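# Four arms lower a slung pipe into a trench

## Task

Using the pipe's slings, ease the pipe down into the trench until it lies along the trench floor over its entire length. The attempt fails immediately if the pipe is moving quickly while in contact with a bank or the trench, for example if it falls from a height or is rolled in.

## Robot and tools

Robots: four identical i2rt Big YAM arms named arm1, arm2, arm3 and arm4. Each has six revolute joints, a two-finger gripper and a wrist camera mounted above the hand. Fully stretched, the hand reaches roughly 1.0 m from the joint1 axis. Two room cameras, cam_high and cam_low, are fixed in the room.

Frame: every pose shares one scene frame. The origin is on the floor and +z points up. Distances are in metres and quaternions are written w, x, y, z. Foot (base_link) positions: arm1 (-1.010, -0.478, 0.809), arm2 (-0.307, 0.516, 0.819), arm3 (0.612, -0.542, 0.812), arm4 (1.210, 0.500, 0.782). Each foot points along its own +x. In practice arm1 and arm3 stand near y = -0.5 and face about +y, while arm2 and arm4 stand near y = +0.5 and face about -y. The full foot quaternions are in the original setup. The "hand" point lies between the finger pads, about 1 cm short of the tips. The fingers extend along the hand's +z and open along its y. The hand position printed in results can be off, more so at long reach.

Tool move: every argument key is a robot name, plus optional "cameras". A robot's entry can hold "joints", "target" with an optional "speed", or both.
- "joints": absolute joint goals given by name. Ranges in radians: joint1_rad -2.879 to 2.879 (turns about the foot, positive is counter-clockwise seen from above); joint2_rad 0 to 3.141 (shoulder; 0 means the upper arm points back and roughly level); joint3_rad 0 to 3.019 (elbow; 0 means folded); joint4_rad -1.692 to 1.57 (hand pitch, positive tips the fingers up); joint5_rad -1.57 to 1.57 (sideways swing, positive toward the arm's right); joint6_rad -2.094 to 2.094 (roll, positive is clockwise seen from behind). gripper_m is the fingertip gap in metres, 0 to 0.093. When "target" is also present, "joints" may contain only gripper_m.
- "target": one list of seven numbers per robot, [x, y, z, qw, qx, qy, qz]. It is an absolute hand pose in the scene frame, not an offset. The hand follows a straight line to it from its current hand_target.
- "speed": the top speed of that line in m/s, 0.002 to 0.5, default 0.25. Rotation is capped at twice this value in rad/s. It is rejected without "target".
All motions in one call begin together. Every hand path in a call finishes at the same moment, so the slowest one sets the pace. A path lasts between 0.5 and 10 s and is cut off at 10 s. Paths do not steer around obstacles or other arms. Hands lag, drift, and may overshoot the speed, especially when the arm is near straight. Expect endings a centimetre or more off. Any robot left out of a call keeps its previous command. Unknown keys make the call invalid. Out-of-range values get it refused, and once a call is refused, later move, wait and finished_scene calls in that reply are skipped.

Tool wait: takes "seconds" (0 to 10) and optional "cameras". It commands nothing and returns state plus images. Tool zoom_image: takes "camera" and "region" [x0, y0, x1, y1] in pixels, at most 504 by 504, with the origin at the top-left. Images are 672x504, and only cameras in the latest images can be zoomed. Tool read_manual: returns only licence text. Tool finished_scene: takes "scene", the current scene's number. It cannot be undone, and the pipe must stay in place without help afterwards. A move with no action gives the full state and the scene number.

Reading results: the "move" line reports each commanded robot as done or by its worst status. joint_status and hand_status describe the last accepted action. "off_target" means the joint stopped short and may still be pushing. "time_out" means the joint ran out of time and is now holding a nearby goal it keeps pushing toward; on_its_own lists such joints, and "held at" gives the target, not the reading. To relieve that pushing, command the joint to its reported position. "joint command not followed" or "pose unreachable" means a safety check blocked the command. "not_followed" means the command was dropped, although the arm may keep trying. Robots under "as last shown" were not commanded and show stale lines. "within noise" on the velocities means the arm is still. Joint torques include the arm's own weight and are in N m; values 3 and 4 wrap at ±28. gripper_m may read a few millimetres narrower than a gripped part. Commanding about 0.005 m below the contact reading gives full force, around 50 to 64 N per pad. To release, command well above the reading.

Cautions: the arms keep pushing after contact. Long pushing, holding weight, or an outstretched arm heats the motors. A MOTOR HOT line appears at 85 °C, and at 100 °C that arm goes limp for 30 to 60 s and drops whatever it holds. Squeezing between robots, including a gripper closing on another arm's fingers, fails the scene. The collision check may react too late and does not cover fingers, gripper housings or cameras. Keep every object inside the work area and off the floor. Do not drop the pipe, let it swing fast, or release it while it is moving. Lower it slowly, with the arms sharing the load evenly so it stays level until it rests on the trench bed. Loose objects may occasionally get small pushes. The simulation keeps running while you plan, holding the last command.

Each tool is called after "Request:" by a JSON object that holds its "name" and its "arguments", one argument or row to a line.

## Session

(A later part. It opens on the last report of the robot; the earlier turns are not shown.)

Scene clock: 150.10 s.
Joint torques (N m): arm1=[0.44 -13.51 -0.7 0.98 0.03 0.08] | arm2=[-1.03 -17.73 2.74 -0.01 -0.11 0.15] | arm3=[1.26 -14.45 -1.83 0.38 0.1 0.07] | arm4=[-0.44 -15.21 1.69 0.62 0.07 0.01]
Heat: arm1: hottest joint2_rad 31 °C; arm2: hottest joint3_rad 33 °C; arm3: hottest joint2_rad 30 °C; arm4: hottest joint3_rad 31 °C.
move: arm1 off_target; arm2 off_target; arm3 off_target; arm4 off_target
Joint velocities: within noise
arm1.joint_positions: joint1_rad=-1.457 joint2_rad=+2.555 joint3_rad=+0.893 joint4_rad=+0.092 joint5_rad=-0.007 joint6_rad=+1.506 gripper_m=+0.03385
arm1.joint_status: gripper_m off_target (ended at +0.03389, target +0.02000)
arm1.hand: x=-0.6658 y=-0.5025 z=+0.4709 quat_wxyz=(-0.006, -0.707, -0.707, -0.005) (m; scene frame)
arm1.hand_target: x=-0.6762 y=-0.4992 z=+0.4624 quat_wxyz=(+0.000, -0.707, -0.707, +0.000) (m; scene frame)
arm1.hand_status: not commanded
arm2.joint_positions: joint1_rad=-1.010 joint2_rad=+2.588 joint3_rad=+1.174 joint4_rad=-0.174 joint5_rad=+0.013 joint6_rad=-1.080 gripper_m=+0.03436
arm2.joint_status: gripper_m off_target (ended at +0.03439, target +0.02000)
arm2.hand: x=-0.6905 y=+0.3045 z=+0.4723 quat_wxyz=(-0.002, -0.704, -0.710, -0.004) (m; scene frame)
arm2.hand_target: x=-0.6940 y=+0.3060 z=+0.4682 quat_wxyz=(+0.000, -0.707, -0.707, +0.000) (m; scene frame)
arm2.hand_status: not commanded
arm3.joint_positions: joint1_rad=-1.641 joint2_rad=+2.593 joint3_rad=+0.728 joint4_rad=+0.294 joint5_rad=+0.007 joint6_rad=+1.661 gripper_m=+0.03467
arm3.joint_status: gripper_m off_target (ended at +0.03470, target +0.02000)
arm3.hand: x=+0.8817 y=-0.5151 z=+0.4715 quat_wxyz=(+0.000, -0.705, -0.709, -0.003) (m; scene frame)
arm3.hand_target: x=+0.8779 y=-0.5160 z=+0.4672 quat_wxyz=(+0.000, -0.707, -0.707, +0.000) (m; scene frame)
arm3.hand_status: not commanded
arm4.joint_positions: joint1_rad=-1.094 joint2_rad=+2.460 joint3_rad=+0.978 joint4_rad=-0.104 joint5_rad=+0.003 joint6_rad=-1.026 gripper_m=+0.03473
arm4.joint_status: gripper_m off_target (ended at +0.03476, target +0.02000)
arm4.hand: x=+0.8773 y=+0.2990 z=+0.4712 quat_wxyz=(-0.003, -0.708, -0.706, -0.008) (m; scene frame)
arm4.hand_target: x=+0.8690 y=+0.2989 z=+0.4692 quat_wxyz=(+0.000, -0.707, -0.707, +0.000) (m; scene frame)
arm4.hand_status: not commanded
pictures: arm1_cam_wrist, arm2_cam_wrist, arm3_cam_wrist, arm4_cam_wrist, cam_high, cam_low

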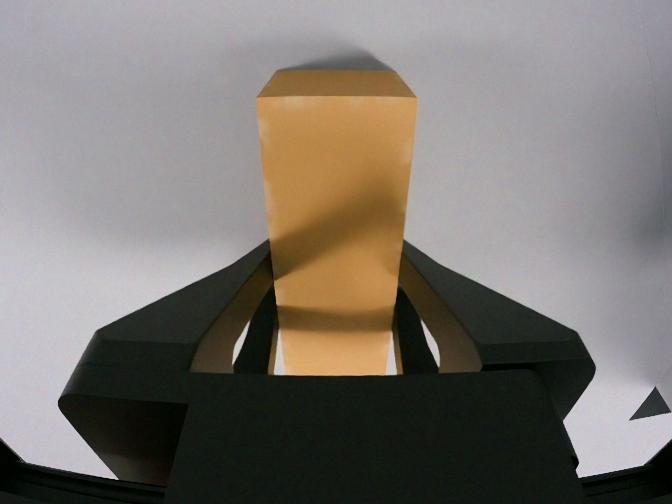

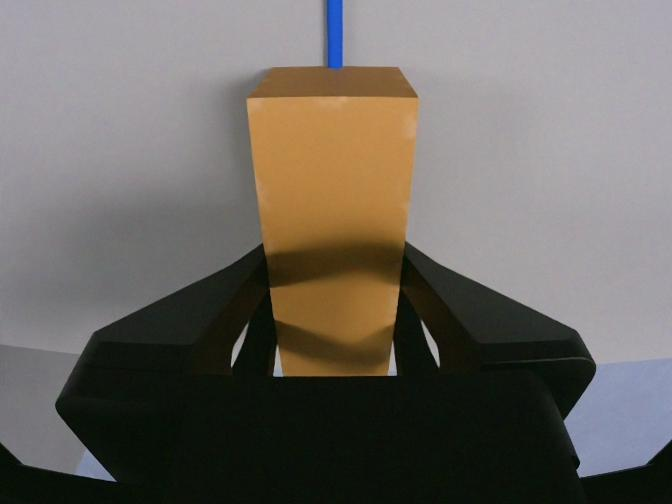

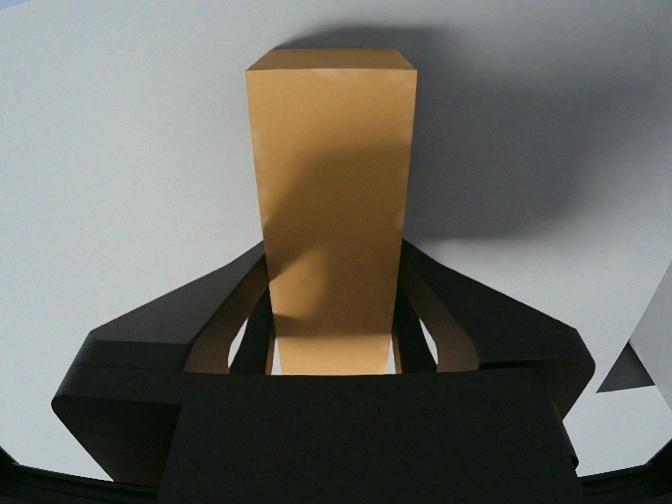

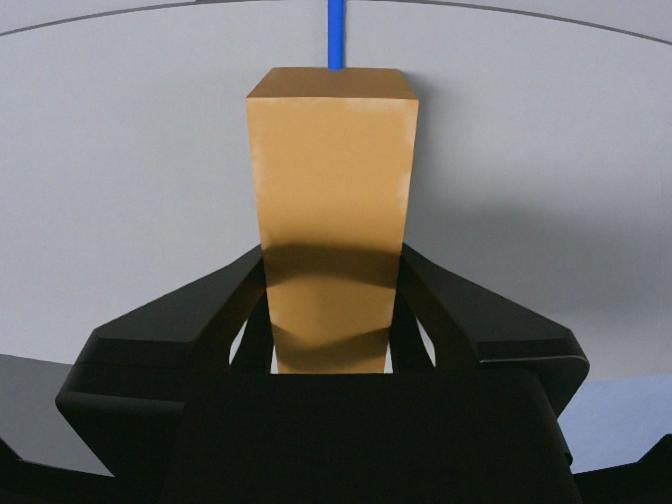

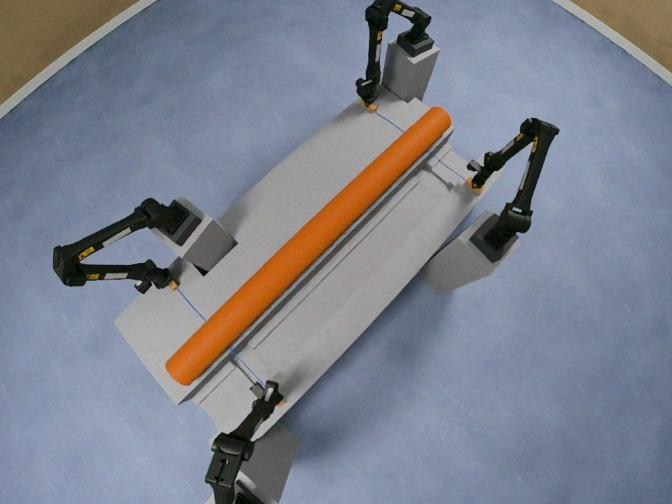

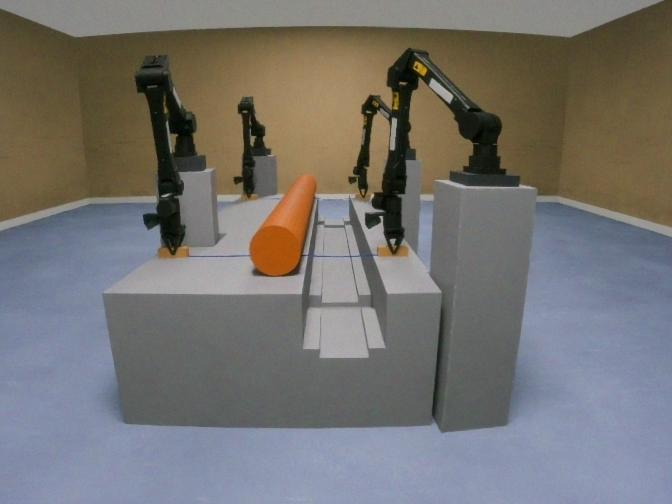

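Request:
{"name": "move", "arguments": {
  "arm1": {"joints": {"gripper_m": 0.093}},
  "arm3": {"joints": {"gripper_m": 0.093}},
  "cameras": []
}}

Request:
{"name": "move", "arguments": {
  "arm1": {"target": [-0.672, -0.5, 0.57, 0, 0.7071, 0.7071, 0], "speed": 0.2},
  "arm3": {"target": [0.88, -0.516, 0.57, 0, 0.7071, 0.7071, 0], "speed": 0.2},
  "cameras": []
}}

Request:
{"name": "move", "arguments": {
  "arm1": {"joints": {"joint6_rad": -1.636}},
  "arm3": {"joints": {"joint6_rad": -1.481}},
  "cameras": ["arm1_cam_wrist", "arm3_cam_wrist"]
}}

Scene clock: 167.83 s.
Joint torques (N m): arm1=[0.15 -13.39 -0.58 1.05 0.05 0.1] | arm2=[-1.14 -17.73 2.74 -0.01 -0.11 0.15] | arm3=[1.26 -14.39 -1.85 0.38 0.1 0.06] | arm4=[-0.44 -15.27 1.68 0.65 0.07 0.01]
Heat: arm1: hottest joint2_rad 31 °C; arm2: hottest joint2_rad 31 °C; arm3: hottest joint2_rad 31 °C; arm4: hottest joint3_rad 30 °C.
move: arm1 done; arm3 done
Joint velocities: within noise
arm1.joint_positions: joint1_rad=-1.457 joint2_rad=+2.555 joint3_rad=+0.893 joint4_rad=+0.092 joint5_rad=-0.007 joint6_rad=+1.506 gripper_m=+0.09293
arm1.joint_status: all done
arm1.hand: x=-0.6658 y=-0.5025 z=+0.4709 quat_wxyz=(-0.006, -0.707, -0.707, -0.005) (m; scene frame)
arm1.hand_target: x=-0.6762 y=-0.4992 z=+0.4624 quat_wxyz=(+0.000, -0.707, -0.707, +0.000) (m; scene frame)
arm1.hand_status: not commanded
arm2, arm4: as last shown
arm3.joint_positions: joint1_rad=-1.641 joint2_rad=+2.593 joint3_rad=+0.728 joint4_rad=+0.294 joint5_rad=+0.007 joint6_rad=+1.661 gripper_m=+0.09293
arm3.joint_status: all done
arm3.hand: x=+0.8817 y=-0.5151 z=+0.4715 quat_wxyz=(+0.000, -0.705, -0.709, -0.003) (m; scene frame)
arm3.hand_target: x=+0.8779 y=-0.5160 z=+0.4672 quat_wxyz=(+0.000, -0.707, -0.707, +0.000) (m; scene frame)
arm3.hand_status: not commanded
pictures: none
No camera images: "cameras" was empty.

Scene clock: 169.03 s.
Joint torques (N m): arm1=[-0.21 -14.15 0.75 0.03 0.07 0.01] | arm2=[-1.14 -17.79 2.7 0.01 -0.11 0.15] | arm3=[1.44 -14.15 -0.94 -0.38 0.1 0.09] | arm4=[-0.38 -15.27 1.69 0.62 0.07 0.01]
Heat: arm1: hottest joint2_rad 31 °C; arm2: hottest joint2_rad 31 °C; arm3: hottest joint2_rad 31 °C; arm4: hottest joint3_rad 30 °C.
move: arm1 done; arm3 done
Joint velocities: within noise
arm1.joint_positions: joint1_rad=-1.457 joint2_rad=+2.240 joint3_rad=+0.752 joint4_rad=-0.074 joint5_rad=-0.007 joint6_rad=+1.506 gripper_m=+0.09293
arm1.joint_status: not commanded
arm1.hand: x=-0.6641 y=-0.5018 z=+0.5726 quat_wxyz=(-0.009, -0.707, -0.707, -0.007) (m; scene frame)
arm1.hand_target: x=-0.6720 y=-0.5001 z=+0.5701 quat_wxyz=(+0.000, -0.707, -0.707, +0.000) (m; scene frame)
arm1.hand_status: done (0.008 m and 1.3 deg from the pose sent, 0.099 m and 0.9 deg at the start)
arm2, arm4: as last shown
arm3.joint_positions: joint1_rad=-1.641 joint2_rad=+2.244 joint3_rad=+0.572 joint4_rad=+0.118 joint5_rad=+0.007 joint6_rad=+1.662 gripper_m=+0.09293
arm3.joint_status: not commanded
arm3.hand: x=+0.8878 y=-0.5156 z=+0.5714 quat_wxyz=(-0.005, -0.706, -0.708, -0.008) (m; scene frame)
arm3.hand_target: x=+0.8802 y=-0.5160 z=+0.5701 quat_wxyz=(+0.000, -0.707, -0.707, +0.000) (m; scene frame)
arm3.hand_status: done (0.008 m and 1.2 deg from the pose sent, 0.099 m and 0.4 deg at the start)
pictures: none
No camera images: "cameras" was empty.

Scene clock: 170.97 s.
Joint torques (N m): arm1=[-0.03 -14.74 0.7 0.09 -0.17 -0.12] | arm2=[-1.08 -17.73 2.74 -0.01 -0.11 0.15] | arm3=[1.32 -14.27 -0.96 -0.29 -0.14 -0.06] | arm4=[-0.26 -15.21 1.69 0.64 0.08 0.01]
Heat: arm1: hottest joint2_rad 31 °C; arm2: hottest joint2_rad 31 °C; arm3: hottest joint2_rad 31 °C; arm4: hottest joint3_rad 30 °C.
move: arm1 done; arm3 done
Joint velocities: within noise
arm1.joint_positions: joint1_rad=-1.457 joint2_rad=+2.240 joint3_rad=+0.752 joint4_rad=-0.074 joint5_rad=-0.007 joint6_rad=-1.627 gripper_m=+0.09296
arm1.joint_status: all done
arm1.hand: x=-0.6641 y=-0.5017 z=+0.5726 quat_wxyz=(-0.007, +0.704, -0.710, +0.009) (m; scene frame)
arm1.hand_target: x=-0.6720 y=-0.5001 z=+0.5701 quat_wxyz=(+0.000, +0.708, -0.706, +0.000) (m; scene frame)
arm1.hand_status: not commanded
arm2, arm4: as last shown
arm3.joint_positions: joint1_rad=-1.641 joint2_rad=+2.244 joint3_rad=+0.572 joint4_rad=+0.117 joint5_rad=+0.007 joint6_rad=-1.474 gripper_m=+0.09296
arm3.joint_status: all done
arm3.hand: x=+0.8877 y=-0.5156 z=+0.5714 quat_wxyz=(-0.008, +0.706, -0.708, +0.005) (m; scene frame)
arm3.hand_target: x=+0.8801 y=-0.5160 z=+0.5701 quat_wxyz=(+0.000, +0.710, -0.704, +0.000) (m; scene frame)
arm3.hand_status: not commanded
pictures: arm1_cam_wrist, arm3_cam_wrist

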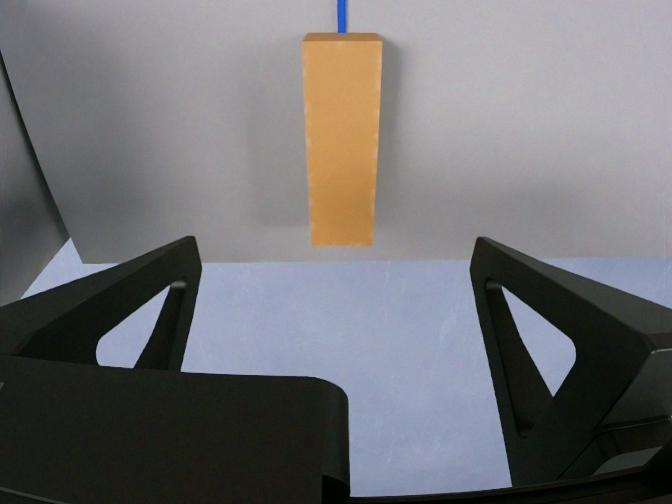

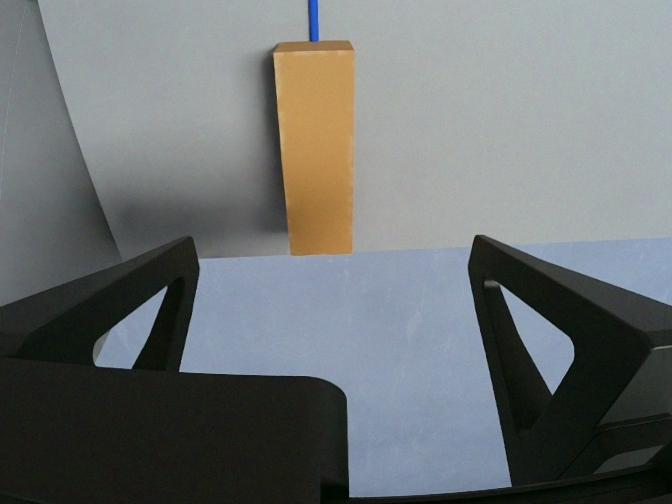

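Request:
{"name": "move", "arguments": {
  "arm1": {"target": [-0.672, -0.5, 0.463, 0, 0.7071, -0.7071, 0], "speed": 0.12},
  "arm3": {"target": [0.877, -0.516, 0.467, 0, 0.7071, -0.7071, 0], "speed": 0.12},
  "cameras": ["arm1_cam_wrist", "arm3_cam_wrist"]
}}

Request:
{"name": "move", "arguments": {
  "arm1": {"joints": {"gripper_m": 0.02}},
  "arm3": {"joints": {"gripper_m": 0.02}},
  "cameras": ["arm1_cam_wrist", "arm3_cam_wrist"]
}}

Scene clock: 180.63 s.
Joint torques (N m): arm1=[0.5 -13.68 -0.21 0.9 -0.14 -0.02] | arm2=[-1.03 -17.73 2.73 -0.01 -0.11 0.15] | arm3=[1.2 -15.15 -2.02 0.42 -0.12 0] | arm4=[-0.44 -15.27 1.7 0.64 0.07 0.01]
Heat: arm1: hottest joint2_rad 31 °C; arm2: hottest joint2_rad 31 °C; arm3: hottest joint2_rad 31 °C; arm4: hottest joint3_rad 30 °C.
move: arm1 done; arm3 done
Joint velocities: within noise
arm1.joint_positions: joint1_rad=-1.457 joint2_rad=+2.558 joint3_rad=+0.896 joint4_rad=+0.081 joint5_rad=-0.007 joint6_rad=-1.627 gripper_m=+0.09296
arm1.joint_status: not commanded
arm1.hand: x=-0.6684 y=-0.5023 z=+0.4698 quat_wxyz=(-0.001, +0.704, -0.710, +0.002) (m; scene frame)
arm1.hand_target: x=-0.6719 y=-0.5001 z=+0.4632 quat_wxyz=(+0.000, +0.707, -0.707, +0.000) (m; scene frame)
arm1.hand_status: done (0.008 m and 0.5 deg from the pose sent, 0.110 m and 1.4 deg at the start)
arm2, arm4: as last shown
arm3.joint_positions: joint1_rad=-1.641 joint2_rad=+2.604 joint3_rad=+0.728 joint4_rad=+0.297 joint5_rad=+0.007 joint6_rad=-1.474 gripper_m=+0.09296
arm3.joint_status: not commanded
arm3.hand: x=+0.8770 y=-0.5157 z=+0.4689 quat_wxyz=(+0.001, +0.707, -0.708, -0.002) (m; scene frame)
arm3.hand_target: x=+0.8770 y=-0.5160 z=+0.4670 quat_wxyz=(+0.000, +0.707, -0.707, +0.000) (m; scene frame)
arm3.hand_status: done (0.002 m and 0.3 deg from the pose sent, 0.105 m and 1.1 deg at the start)
pictures: arm1_cam_wrist, arm3_cam_wrist

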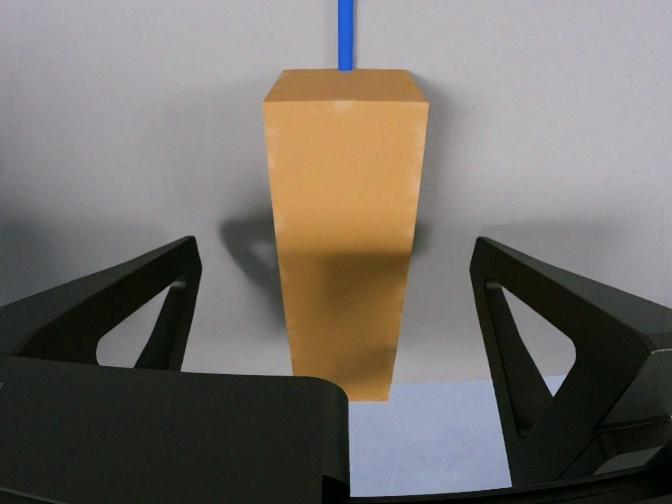

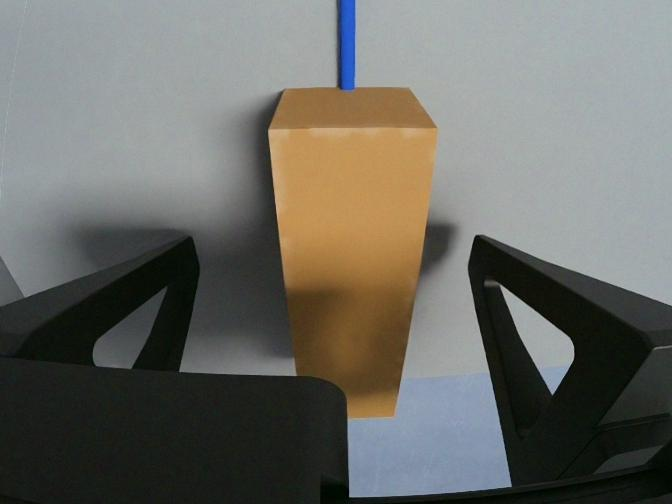

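Scene clock: 181.30 s.
Joint torques (N m): arm1=[-0.03 -14.68 -0.16 0.99 -0.14 -0.04] | arm2=[-1.03 -17.73 2.73 0.01 -0.11 0.15] | arm3=[1.32 -15.15 -2.02 0.34 -0.15 0.01] | arm4=[-0.32 -15.27 1.69 0.62 0.07 0.01]
Heat: arm1: hottest joint2_rad 31 °C; arm2: hottest joint2_rad 31 °C; arm3: hottest joint2_rad 31 °C; arm4: hottest joint3_rad 30 °C.
move: arm1 off_target; arm3 off_target
Joint velocities: within noise
arm1.joint_positions: joint1_rad=-1.457 joint2_rad=+2.558 joint3_rad=+0.896 joint4_rad=+0.081 joint5_rad=-0.007 joint6_rad=-1.627 gripper_m=+0.03385
arm1.joint_status: gripper_m off_target (ended at +0.03388, target +0.02000)
arm1.hand: x=-0.6683 y=-0.5023 z=+0.4698 quat_wxyz=(-0.001, +0.704, -0.710, +0.002) (m; scene frame)
arm1.hand_target: x=-0.6721 y=-0.5001 z=+0.4632 quat_wxyz=(+0.000, +0.707, -0.707, +0.000) (m; scene frame)
arm1.hand_status: not commanded
arm2, arm4: as last shown
arm3.joint_positions: joint1_rad=-1.641 joint2_rad=+2.604 joint3_rad=+0.728 joint4_rad=+0.298 joint5_rad=+0.007 joint6_rad=-1.475 gripper_m=+0.03474
arm3.joint_status: gripper_m off_target (ended at +0.03477, target +0.02000)
arm3.hand: x=+0.8775 y=-0.5156 z=+0.4689 quat_wxyz=(+0.000, +0.707, -0.707, -0.002) (m; scene frame)
arm3.hand_target: x=+0.8769 y=-0.5160 z=+0.4670 quat_wxyz=(+0.000, +0.707, -0.707, +0.000) (m; scene frame)
arm3.hand_status: not commanded
pictures: arm1_cam_wrist, arm3_cam_wrist

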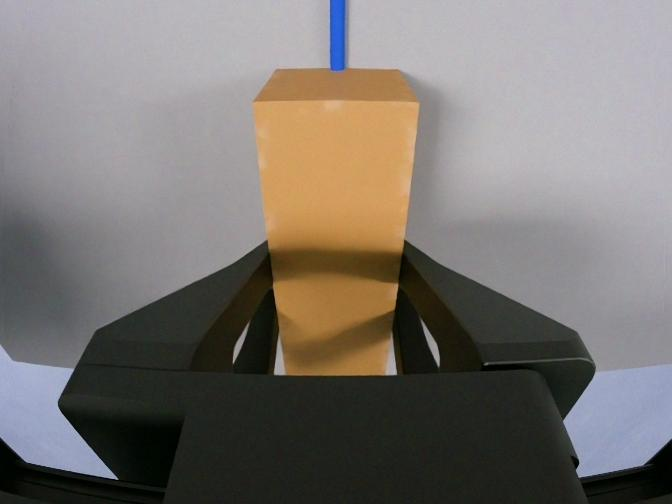

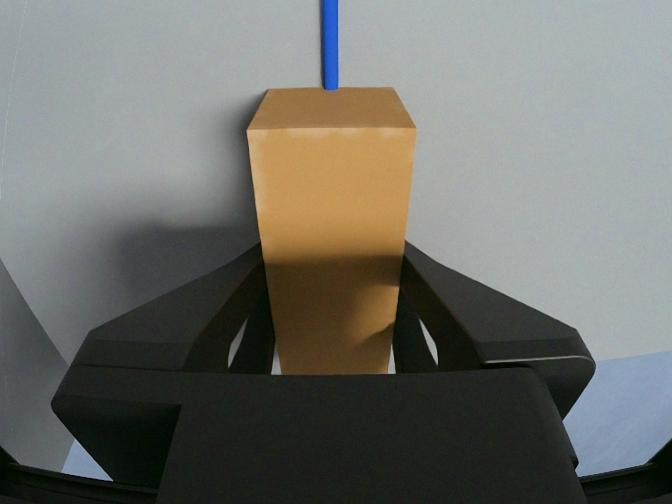

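Request:
{"name": "move", "arguments": {
  "arm1": {"target": [-0.672, -0.44, 0.60, 0, 0.7071, -0.7071, 0], "speed": 0.12},
  "arm2": {"target": [-0.694, 0.16, 0.60, 0, 0.7071, 0.7071, 0], "speed": 0.12},
  "arm3": {"target": [0.877, -0.44, 0.60, 0, 0.7071, -0.7071, 0], "speed": 0.12},
  "arm4": {"target": [0.869, 0.16, 0.60, 0, 0.7071, 0.7071, 0], "speed": 0.12}
}}

Scene clock: 187.77 s.
Joint torques (N m): arm1=[0.38 -14.8 0.91 -0.02 -0.18 0.09] | arm2=[0.09 -21.6 7.53 -0.94 -0.17 0.22] | arm3=[1.61 -15.33 -0.14 -0.35 -0.21 0.11] | arm4=[0.56 -19.37 5.6 -0.28 0.06 0.28]
Heat: arm1: hottest joint2_rad 31 °C; arm2: hottest joint2_rad 31 °C; arm3: hottest joint2_rad 31 °C; arm4: hottest joint3_rad 30 °C.
move: arm1 done; arm2 off_target; arm3 done; arm4 off_target
Joint velocities: within noise
arm1.joint_positions: joint1_rad=-1.284 joint2_rad=+2.161 joint3_rad=+0.728 joint4_rad=-0.146 joint5_rad=-0.009 joint6_rad=-1.465 gripper_m=+0.03385
arm1.joint_status: not commanded
arm1.hand: x=-0.6698 y=-0.4423 z=+0.5963 quat_wxyz=(-0.001, +0.708, -0.706, +0.002) (m; scene frame)
arm1.hand_target: x=-0.6719 y=-0.4401 z=+0.6000 quat_wxyz=(+0.000, +0.707, -0.707, +0.000) (m; scene frame)
arm1.hand_status: done (0.005 m and 0.3 deg from the pose sent, 0.144 m and 0.5 deg at the start)
arm2.joint_positions: joint1_rad=-0.775 joint2_rad=+2.365 joint3_rad=+1.272 joint4_rad=-0.520 joint5_rad=+0.012 joint6_rad=-0.835 gripper_m=+0.03436
arm2.joint_status: not commanded
arm2.hand: x=-0.6833 y=+0.1757 z=+0.5883 quat_wxyz=(-0.001, -0.707, -0.707, -0.015) (m; scene frame)
arm2.hand_target: x=-0.6937 y=+0.1602 z=+0.6003 quat_wxyz=(+0.000, -0.707, -0.707, +0.000) (m; scene frame)
arm2.hand_status: off_target (0.022 m and 1.7 deg from the pose sent, 0.193 m and 0.7 deg at the start)
arm3.joint_positions: joint1_rad=-1.373 joint2_rad=+2.145 joint3_rad=+0.575 joint4_rad=-0.004 joint5_rad=+0.008 joint6_rad=-1.209 gripper_m=+0.03474
arm3.joint_status: not commanded
arm3.hand: x=+0.8788 y=-0.4411 z=+0.5974 quat_wxyz=(-0.001, +0.708, -0.707, +0.000) (m; scene frame)
arm3.hand_target: x=+0.8771 y=-0.4400 z=+0.6000 quat_wxyz=(+0.000, +0.707, -0.707, +0.000) (m; scene frame)
arm3.hand_status: done (0.003 m and 0.2 deg from the pose sent, 0.151 m and 0.2 deg at the start)
arm4.joint_positions: joint1_rad=-0.856 joint2_rad=+2.214 joint3_rad=+1.093 joint4_rad=-0.489 joint5_rad=+0.003 joint6_rad=-0.800 gripper_m=+0.03473
arm4.joint_status: not commanded
arm4.hand: x=+0.8831 y=+0.1765 z=+0.5846 quat_wxyz=(-0.001, -0.704, -0.710, -0.020) (m; scene frame)
arm4.hand_target: x=+0.8693 y=+0.1603 z=+0.6003 quat_wxyz=(+0.000, -0.707, -0.707, +0.000) (m; scene frame)
arm4.hand_status: off_target (0.027 m and 2.4 deg from the pose sent, 0.190 m and 1.0 deg at the start)
pictures: arm1_cam_wrist, arm2_cam_wrist, arm3_cam_wrist, arm4_cam_wrist, cam_high, cam_low

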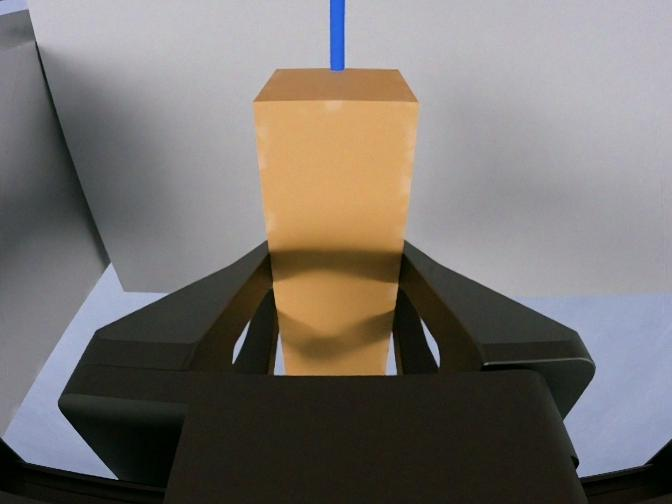

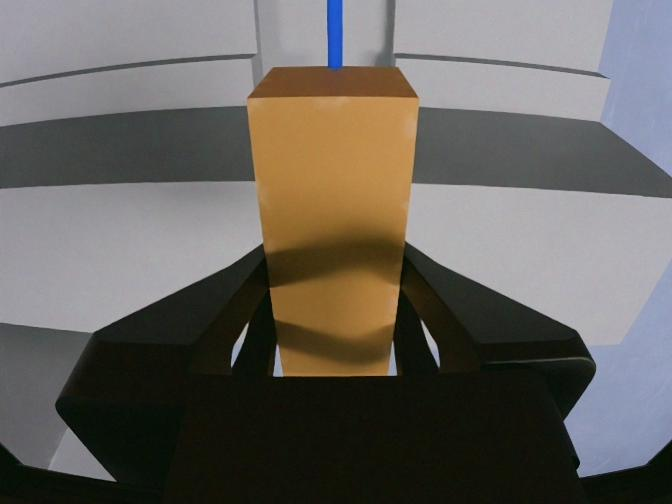

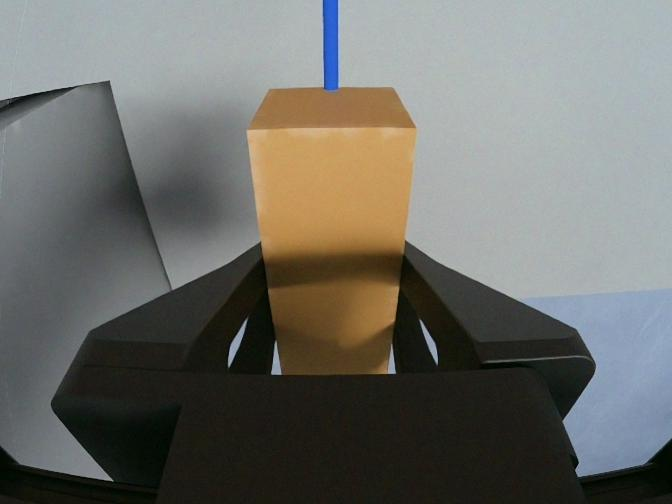

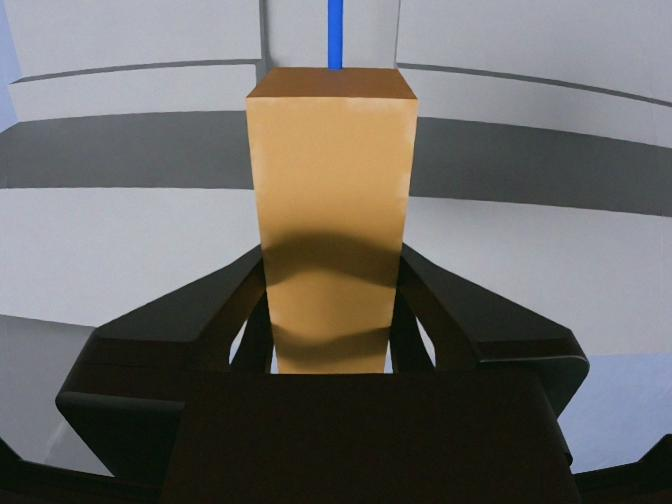

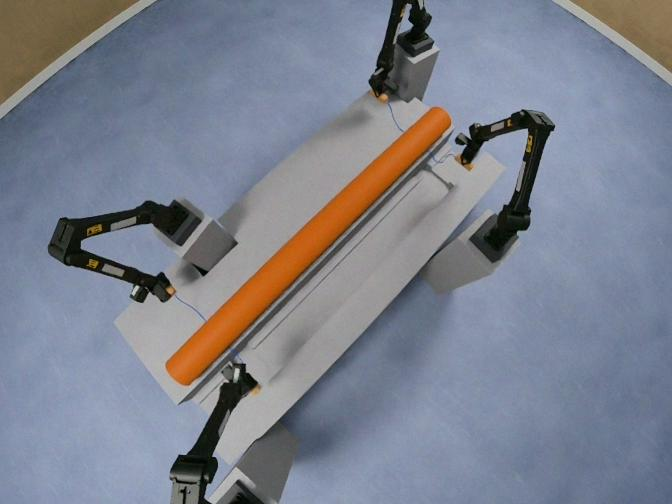

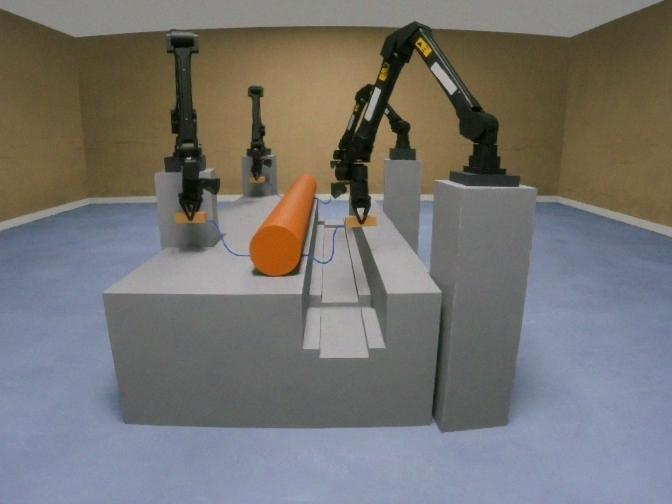

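Request:
{"name": "move", "arguments": {
  "arm1": {"target": [-0.672, -0.335, 0.705, 0, 0.7071, -0.7071, 0], "speed": 0.1},
  "arm2": {"target": [-0.694, 0.09, 0.715, 0, 0.7071, 0.7071, 0], "speed": 0.1},
  "arm3": {"target": [0.877, -0.335, 0.705, 0, 0.7071, -0.7071, 0], "speed": 0.1},
  "arm4": {"target": [0.869, 0.09, 0.715, 0, 0.7071, 0.7071, 0], "speed": 0.1}
}}

Scene clock: 225.50 s.
Joint torques (N m): arm1=[0.09 -14.51 5.7 0.05 -0.13 0.08] | arm2=[0.32 -22.65 10.81 -0.92 -0.18 0.22] | arm3=[1.49 -15.27 4.62 -0.38 -0.27 0.09] | arm4=[0.85 -20.31 8.73 -0.35 0.07 0.31]
Heat: arm1: hottest joint2_rad 31 °C; arm2: hottest joint2_rad 34 °C; arm3: hottest joint2_rad 31 °C; arm4: hottest joint3_rad 30 °C.
move: arm1 off_target; arm2 off_target; arm3 off_target; arm4 off_target
Joint velocities: within noise
arm1.joint_positions: joint1_rad=-0.998 joint2_rad=+1.860 joint3_rad=+0.737 joint4_rad=-0.483 joint5_rad=-0.013 joint6_rad=-1.181 gripper_m=+0.03385
arm1.joint_status: not commanded
arm1.hand: x=-0.6848 y=-0.3422 z=+0.6962 quat_wxyz=(+0.012, +0.709, -0.705, -0.005) (m; scene frame)
arm1.hand_target: x=-0.6721 y=-0.3350 z=+0.7051 quat_wxyz=(+0.000, +0.707, -0.707, +0.000) (m; scene frame)
arm1.hand_status: off_target (0.017 m and 1.5 deg from the pose sent, 0.153 m and 0.3 deg at the start)
arm2.joint_positions: joint1_rad=-0.686 joint2_rad=+2.215 joint3_rad=+1.400 joint4_rad=-0.814 joint5_rad=+0.011 joint6_rad=-0.743 gripper_m=+0.03436
arm2.joint_status: not commanded
arm2.hand: x=-0.6836 y=+0.1112 z=+0.6961 quat_wxyz=(+0.001, -0.708, -0.706, -0.022) (m; scene frame)
arm2.hand_target: x=-0.6933 y=+0.0905 z=+0.7155 quat_wxyz=(+0.000, -0.707, -0.707, +0.000) (m; scene frame)
arm2.hand_status: off_target (0.030 m and 2.5 deg from the pose sent, 0.153 m and 1.7 deg at the start)
arm3.joint_positions: joint1_rad=-1.074 joint2_rad=+1.821 joint3_rad=+0.652 joint4_rad=-0.434 joint5_rad=+0.007 joint6_rad=-0.912 gripper_m=+0.03474
arm3.joint_status: not commanded
arm3.hand: x=+0.8682 y=-0.3441 z=+0.6980 quat_wxyz=(+0.012, +0.708, -0.706, -0.001) (m; scene frame)
arm3.hand_target: x=+0.8770 y=-0.3351 z=+0.7051 quat_wxyz=(+0.000, +0.707, -0.707, +0.000) (m; scene frame)
arm3.hand_status: off_target (0.014 m and 1.3 deg from the pose sent, 0.151 m and 0.2 deg at the start)
arm4.joint_positions: joint1_rad=-0.766 joint2_rad=+2.059 joint3_rad=+1.242 joint4_rad=-0.811 joint5_rad=+0.003 joint6_rad=-0.706 gripper_m=+0.03473
arm4.joint_status: not commanded
arm4.hand: x=+0.8827 y=+0.1124 z=+0.6907 quat_wxyz=(+0.002, -0.705, -0.709, -0.029) (m; scene frame)
arm4.hand_target: x=+0.8697 y=+0.0907 z=+0.7156 quat_wxyz=(+0.000, -0.707, -0.707, +0.000) (m; scene frame)
arm4.hand_status: off_target (0.036 m and 3.3 deg from the pose sent, 0.157 m and 2.4 deg at the start)
pictures: arm1_cam_wrist, arm2_cam_wrist, arm3_cam_wrist, arm4_cam_wrist, cam_high, cam_low

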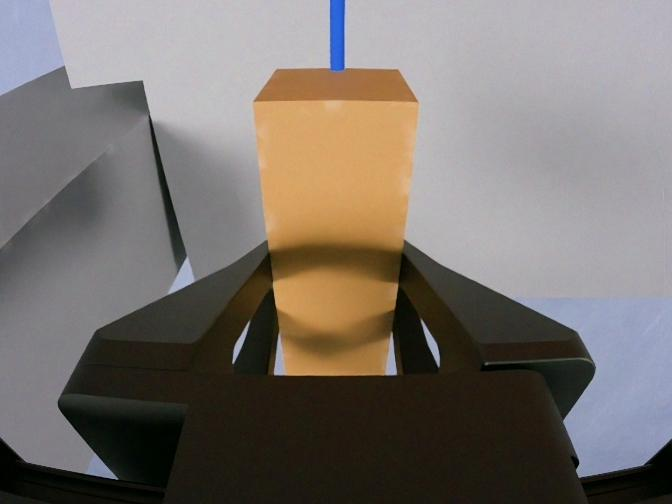

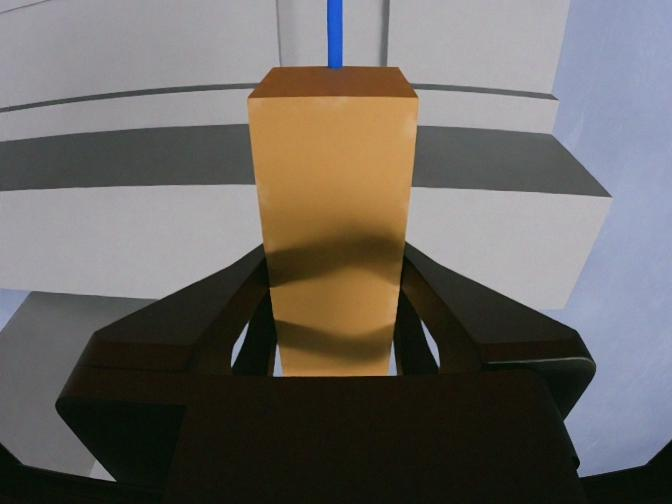

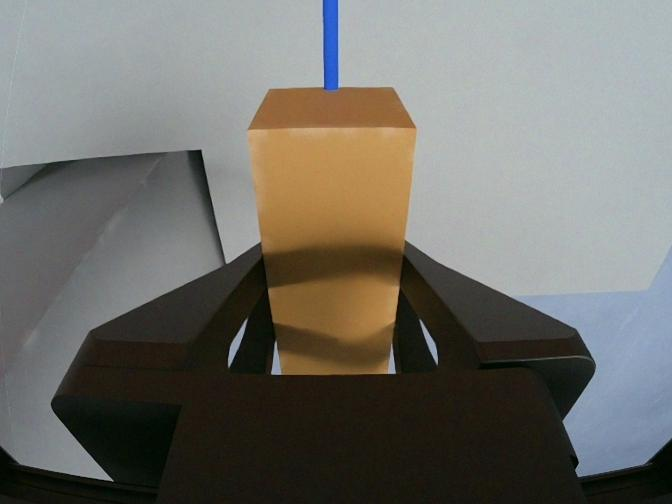

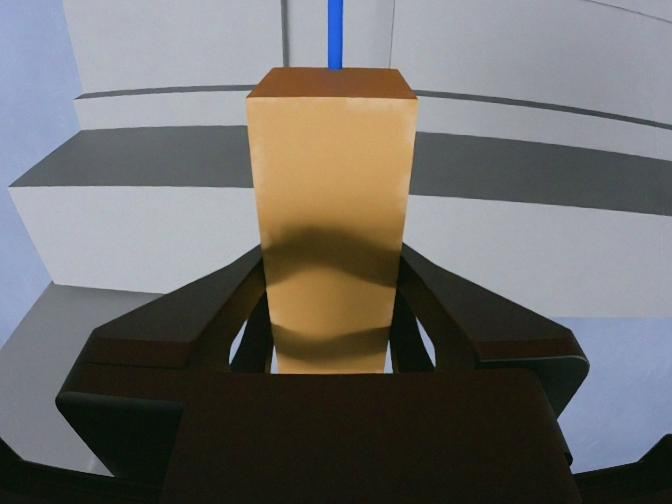

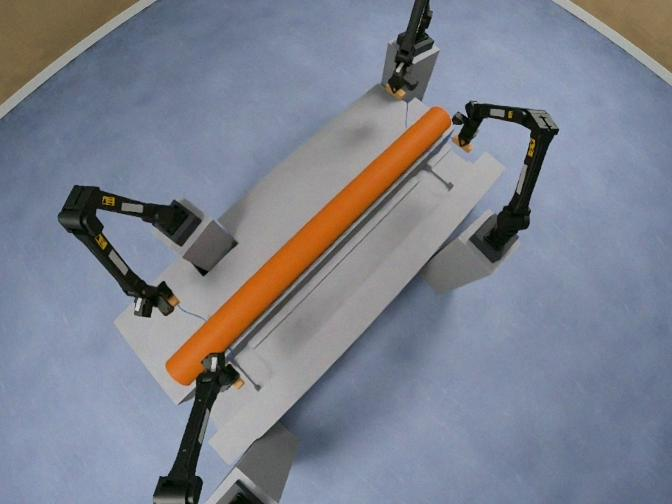

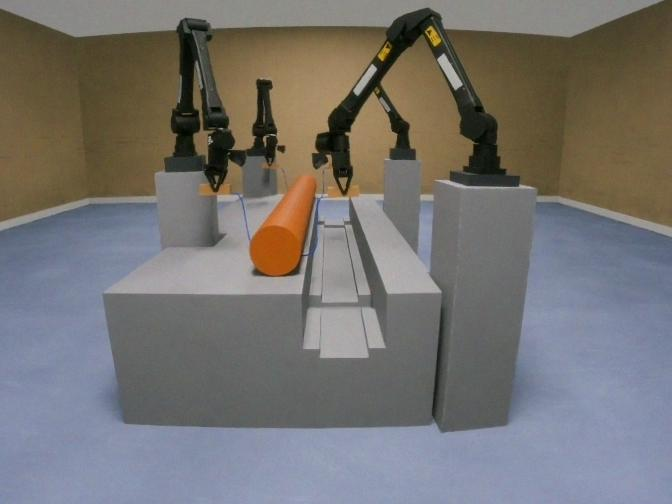

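Request:
{"name": "move", "arguments": {
  "arm1": {"target": [-0.665, -0.33, 0.759, 0, 0.7071, -0.7071, 0], "speed": 0.08},
  "arm2": {"target": [-0.694, 0.09, 0.77, 0, 0.7071, 0.7071, 0], "speed": 0.08},
  "arm3": {"target": [0.884, -0.33, 0.757, 0, 0.7071, -0.7071, 0], "speed": 0.08},
  "arm4": {"target": [0.869, 0.09, 0.775, 0, 0.7071, 0.7071, 0], "speed": 0.08},
  "cameras": ["cam_low", "cam_high", "arm4_cam_wrist", "arm3_cam_wrist"]
}}

Scene clock: 230.40 s.
Joint torques (N m): arm1=[-0.09 -16.56 7.82 -0.27 -0.11 0.02] | arm2=[0.38 -22.42 12.05 -0.92 -0.19 0.21] | arm3=[1.49 -15.56 6.56 -0.58 -0.27 0.06] | arm4=[0.79 -20.48 9.98 -0.4 0.05 0.28]
Heat: arm1: hottest joint2_rad 32 °C; arm2: hottest joint2_rad 34 °C; arm3: hottest joint2_rad 31 °C; arm4: hottest joint3_rad 31 °C.
move: arm1 off_target; arm2 off_target; arm3 off_target; arm4 off_target
Joint velocities: within noise
arm1.joint_positions: joint1_rad=-0.989 joint2_rad=+1.764 joint3_rad=+0.760 joint4_rad=-0.641 joint5_rad=-0.013 joint6_rad=-1.170 gripper_m=+0.03385
arm1.joint_status: not commanded
arm1.hand: x=-0.6900 y=-0.3404 z=+0.7336 quat_wxyz=(+0.030, +0.708, -0.706, -0.012) (m; scene frame)
arm1.hand_target: x=-0.6659 y=-0.3303 z=+0.7587 quat_wxyz=(+0.000, +0.707, -0.707, +0.000) (m; scene frame)
arm1.hand_status: off_target (0.037 m and 3.7 deg from the pose sent, 0.067 m and 1.5 deg at the start)
arm2.joint_positions: joint1_rad=-0.686 joint2_rad=+2.126 joint3_rad=+1.407 joint4_rad=-0.919 joint5_rad=+0.011 joint6_rad=-0.742 gripper_m=+0.03436
arm2.joint_status: not commanded
arm2.hand: x=-0.6826 y=+0.1131 z=+0.7467 quat_wxyz=(+0.001, -0.709, -0.705, -0.027) (m; scene frame)
arm2.hand_target: x=-0.6930 y=+0.0908 z=+0.7705 quat_wxyz=(+0.000, -0.707, -0.707, +0.000) (m; scene frame)
arm2.hand_status: off_target (0.035 m and 3.1 deg from the pose sent, 0.078 m and 2.5 deg at the start)
arm3.joint_positions: joint1_rad=-1.073 joint2_rad=+1.695 joint3_rad=+0.679 joint4_rad=-0.609 joint5_rad=+0.007 joint6_rad=-0.909 gripper_m=+0.03474
arm3.joint_status: not commanded
arm3.hand: x=+0.8689 y=-0.3434 z=+0.7426 quat_wxyz=(+0.022, +0.708, -0.706, -0.002) (m; scene frame)
arm3.hand_target: x=+0.8835 y=-0.3304 z=+0.7569 quat_wxyz=(+0.000, +0.707, -0.707, +0.000) (m; scene frame)
arm3.hand_status: off_target (0.025 m and 2.6 deg from the pose sent, 0.063 m and 1.4 deg at the start)
arm4.joint_positions: joint1_rad=-0.764 joint2_rad=+1.966 joint3_rad=+1.263 joint4_rad=-0.940 joint5_rad=+0.004 joint6_rad=-0.703 gripper_m=+0.03473
arm4.joint_status: not commanded
arm4.hand: x=+0.8849 y=+0.1144 z=+0.7434 quat_wxyz=(+0.002, -0.705, -0.708, -0.036) (m; scene frame)
arm4.hand_target: x=+0.8700 y=+0.0913 z=+0.7756 quat_wxyz=(+0.000, -0.707, -0.707, +0.000) (m; scene frame)
arm4.hand_status: off_target (0.043 m and 4.2 deg from the pose sent, 0.088 m and 3.3 deg at the start)
pictures: arm3_cam_wrist, arm4_cam_wrist, cam_high, cam_low

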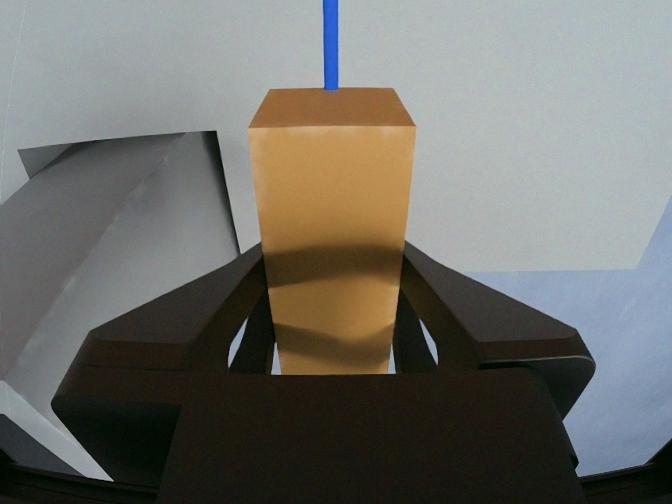

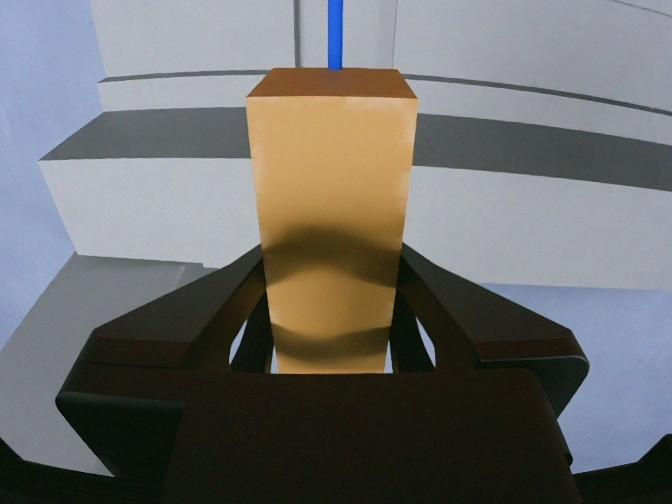

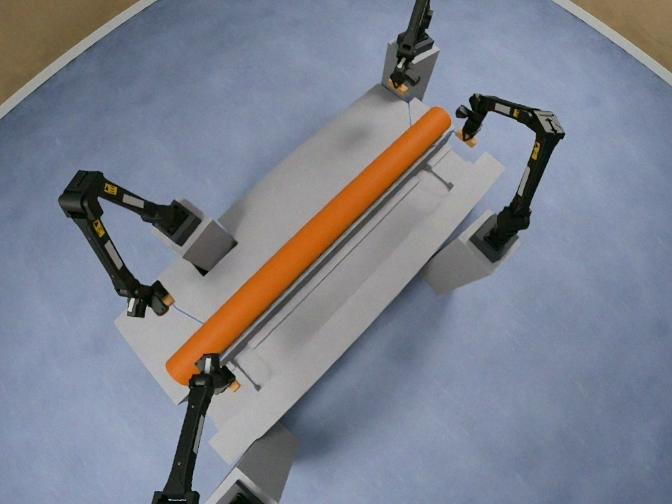

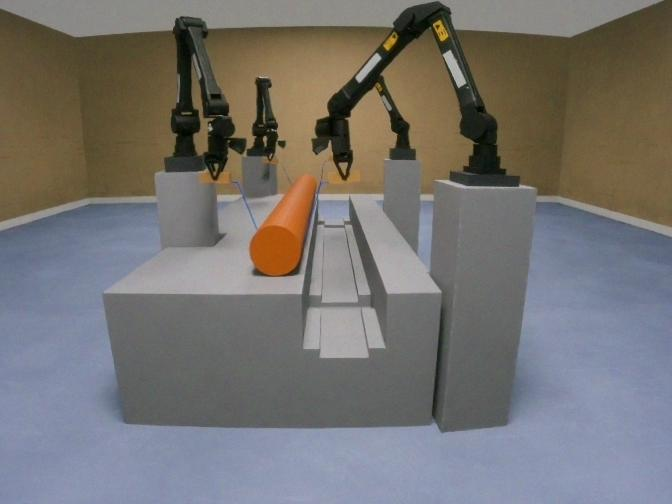

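Request:
{"name": "move", "arguments": {
  "arm1": {"target": [-0.66, -0.33, 0.80, 0, 0.7071, -0.7071, 0], "speed": 0.06},
  "arm2": {"target": [-0.694, 0.09, 0.80, 0, 0.7071, 0.7071, 0], "speed": 0.06},
  "arm3": {"target": [0.884, -0.33, 0.79, 0, 0.7071, -0.7071, 0], "speed": 0.06},
  "arm4": {"target": [0.865, 0.09, 0.808, 0, 0.7071, 0.7071, 0], "speed": 0.06},
  "cameras": ["cam_low", "cam_high", "arm4_cam_wrist", "arm1_cam_wrist"]
}}

Scene clock: 235.27 s.
Joint torques (N m): arm1=[-1.26 -18.14 9.09 -1.17 0.1 -0.08] | arm2=[-0.32 -25.05 13.14 -1.48 -0.21 0.12] | arm3=[0.97 -18.73 7.53 -1.22 -0.21 0] | arm4=[0.38 -24.47 11.37 -0.98 -0.03 0.16]
Heat: arm1: hottest joint2_rad 32 °C; arm2: hottest joint3_rad 35 °C; arm3: hottest joint2_rad 32 °C; arm4: hottest joint3_rad 32 °C.
move: arm1 off_target; arm2 off_target; arm3 off_target; arm4 off_target
Joint velocities: within noise
arm1.joint_positions: joint1_rad=-0.985 joint2_rad=+1.699 joint3_rad=+0.787 joint4_rad=-0.749 joint5_rad=-0.017 joint6_rad=-1.168 gripper_m=+0.03385
arm1.joint_status: not commanded
arm1.hand: x=-0.6900 y=-0.3381 z=+0.7625 quat_wxyz=(+0.037, +0.708, -0.705, -0.016) (m; scene frame)
arm1.hand_target: x=-0.6615 y=-0.3306 z=+0.7987 quat_wxyz=(+0.000, +0.707, -0.707, +0.000) (m; scene frame)
arm1.hand_status: off_target (0.049 m and 4.7 deg from the pose sent, 0.074 m and 3.7 deg at the start)
arm2.joint_positions: joint1_rad=-0.676 joint2_rad=+2.109 joint3_rad=+1.407 joint4_rad=-0.967 joint5_rad=+0.012 joint6_rad=-0.733 gripper_m=+0.03436
arm2.joint_status: not commanded
arm2.hand: x=-0.6730 y=+0.1157 z=+0.7562 quat_wxyz=(+0.003, -0.708, -0.705, -0.042) (m; scene frame)
arm2.hand_target: x=-0.6923 y=+0.0919 z=+0.8002 quat_wxyz=(+0.000, -0.707, -0.707, +0.000) (m; scene frame)
arm2.hand_status: off_target (0.055 m and 4.9 deg from the pose sent, 0.059 m and 3.1 deg at the start)
arm3.joint_positions: joint1_rad=-1.065 joint2_rad=+1.645 joint3_rad=+0.691 joint4_rad=-0.698 joint5_rad=+0.006 joint6_rad=-0.903 gripper_m=+0.03473
arm3.joint_status: not commanded
arm3.hand: x=+0.8627 y=-0.3451 z=+0.7611 quat_wxyz=(+0.036, +0.708, -0.705, -0.004) (m; scene frame)
arm3.hand_target: x=+0.8832 y=-0.3306 z=+0.7889 quat_wxyz=(+0.000, +0.707, -0.707, +0.000) (m; scene frame)
arm3.hand_status: off_target (0.039 m and 4.2 deg from the pose sent, 0.051 m and 2.5 deg at the start)
arm4.joint_positions: joint1_rad=-0.764 joint2_rad=+1.965 joint3_rad=+1.272 joint4_rad=-1.000 joint5_rad=+0.006 joint6_rad=-0.699 gripper_m=+0.03473
arm4.joint_status: not commanded
arm4.hand: x=+0.8911 y=+0.1225 z=+0.7474 quat_wxyz=(+0.006, -0.705, -0.706, -0.061) (m; scene frame)
arm4.hand_target: x=+0.8677 y=+0.0933 z=+0.8078 quat_wxyz=(+0.000, -0.707, -0.707, +0.000) (m; scene frame)
arm4.hand_status: off_target (0.074 m and 7.1 deg from the pose sent, 0.072 m and 4.2 deg at the start)
pictures: arm1_cam_wrist, arm4_cam_wrist, cam_high, cam_low

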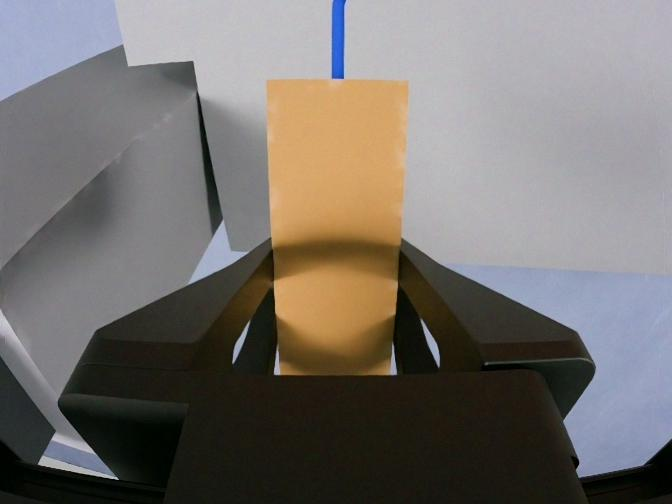

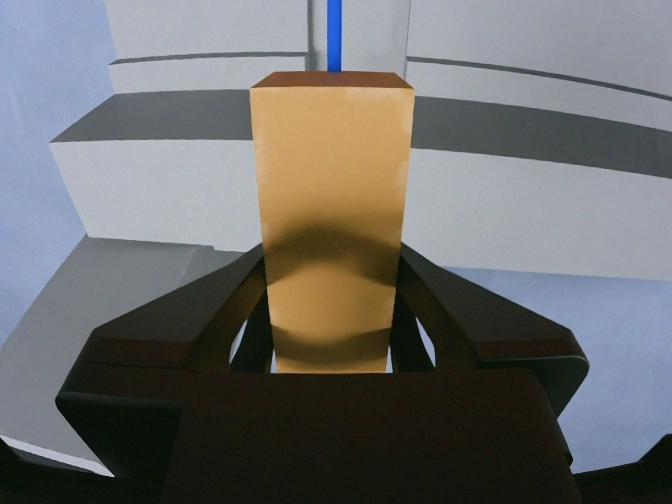

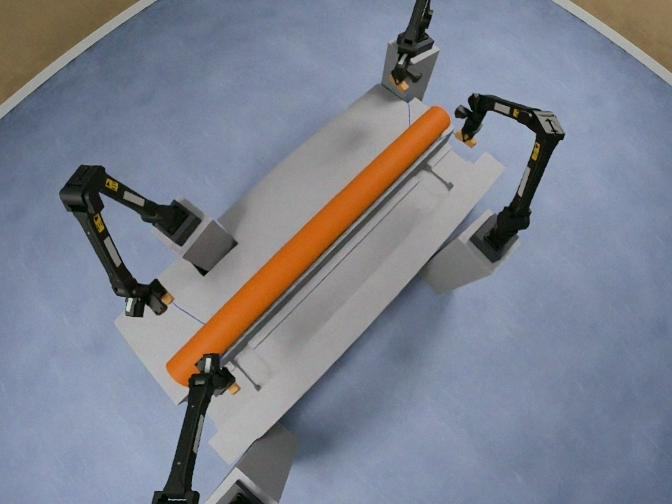

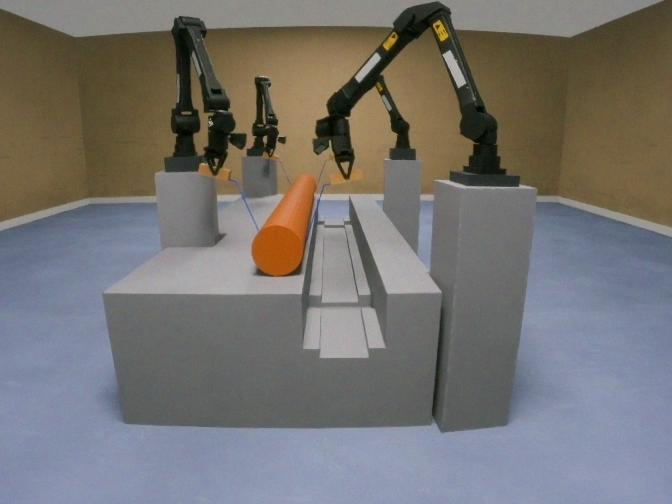

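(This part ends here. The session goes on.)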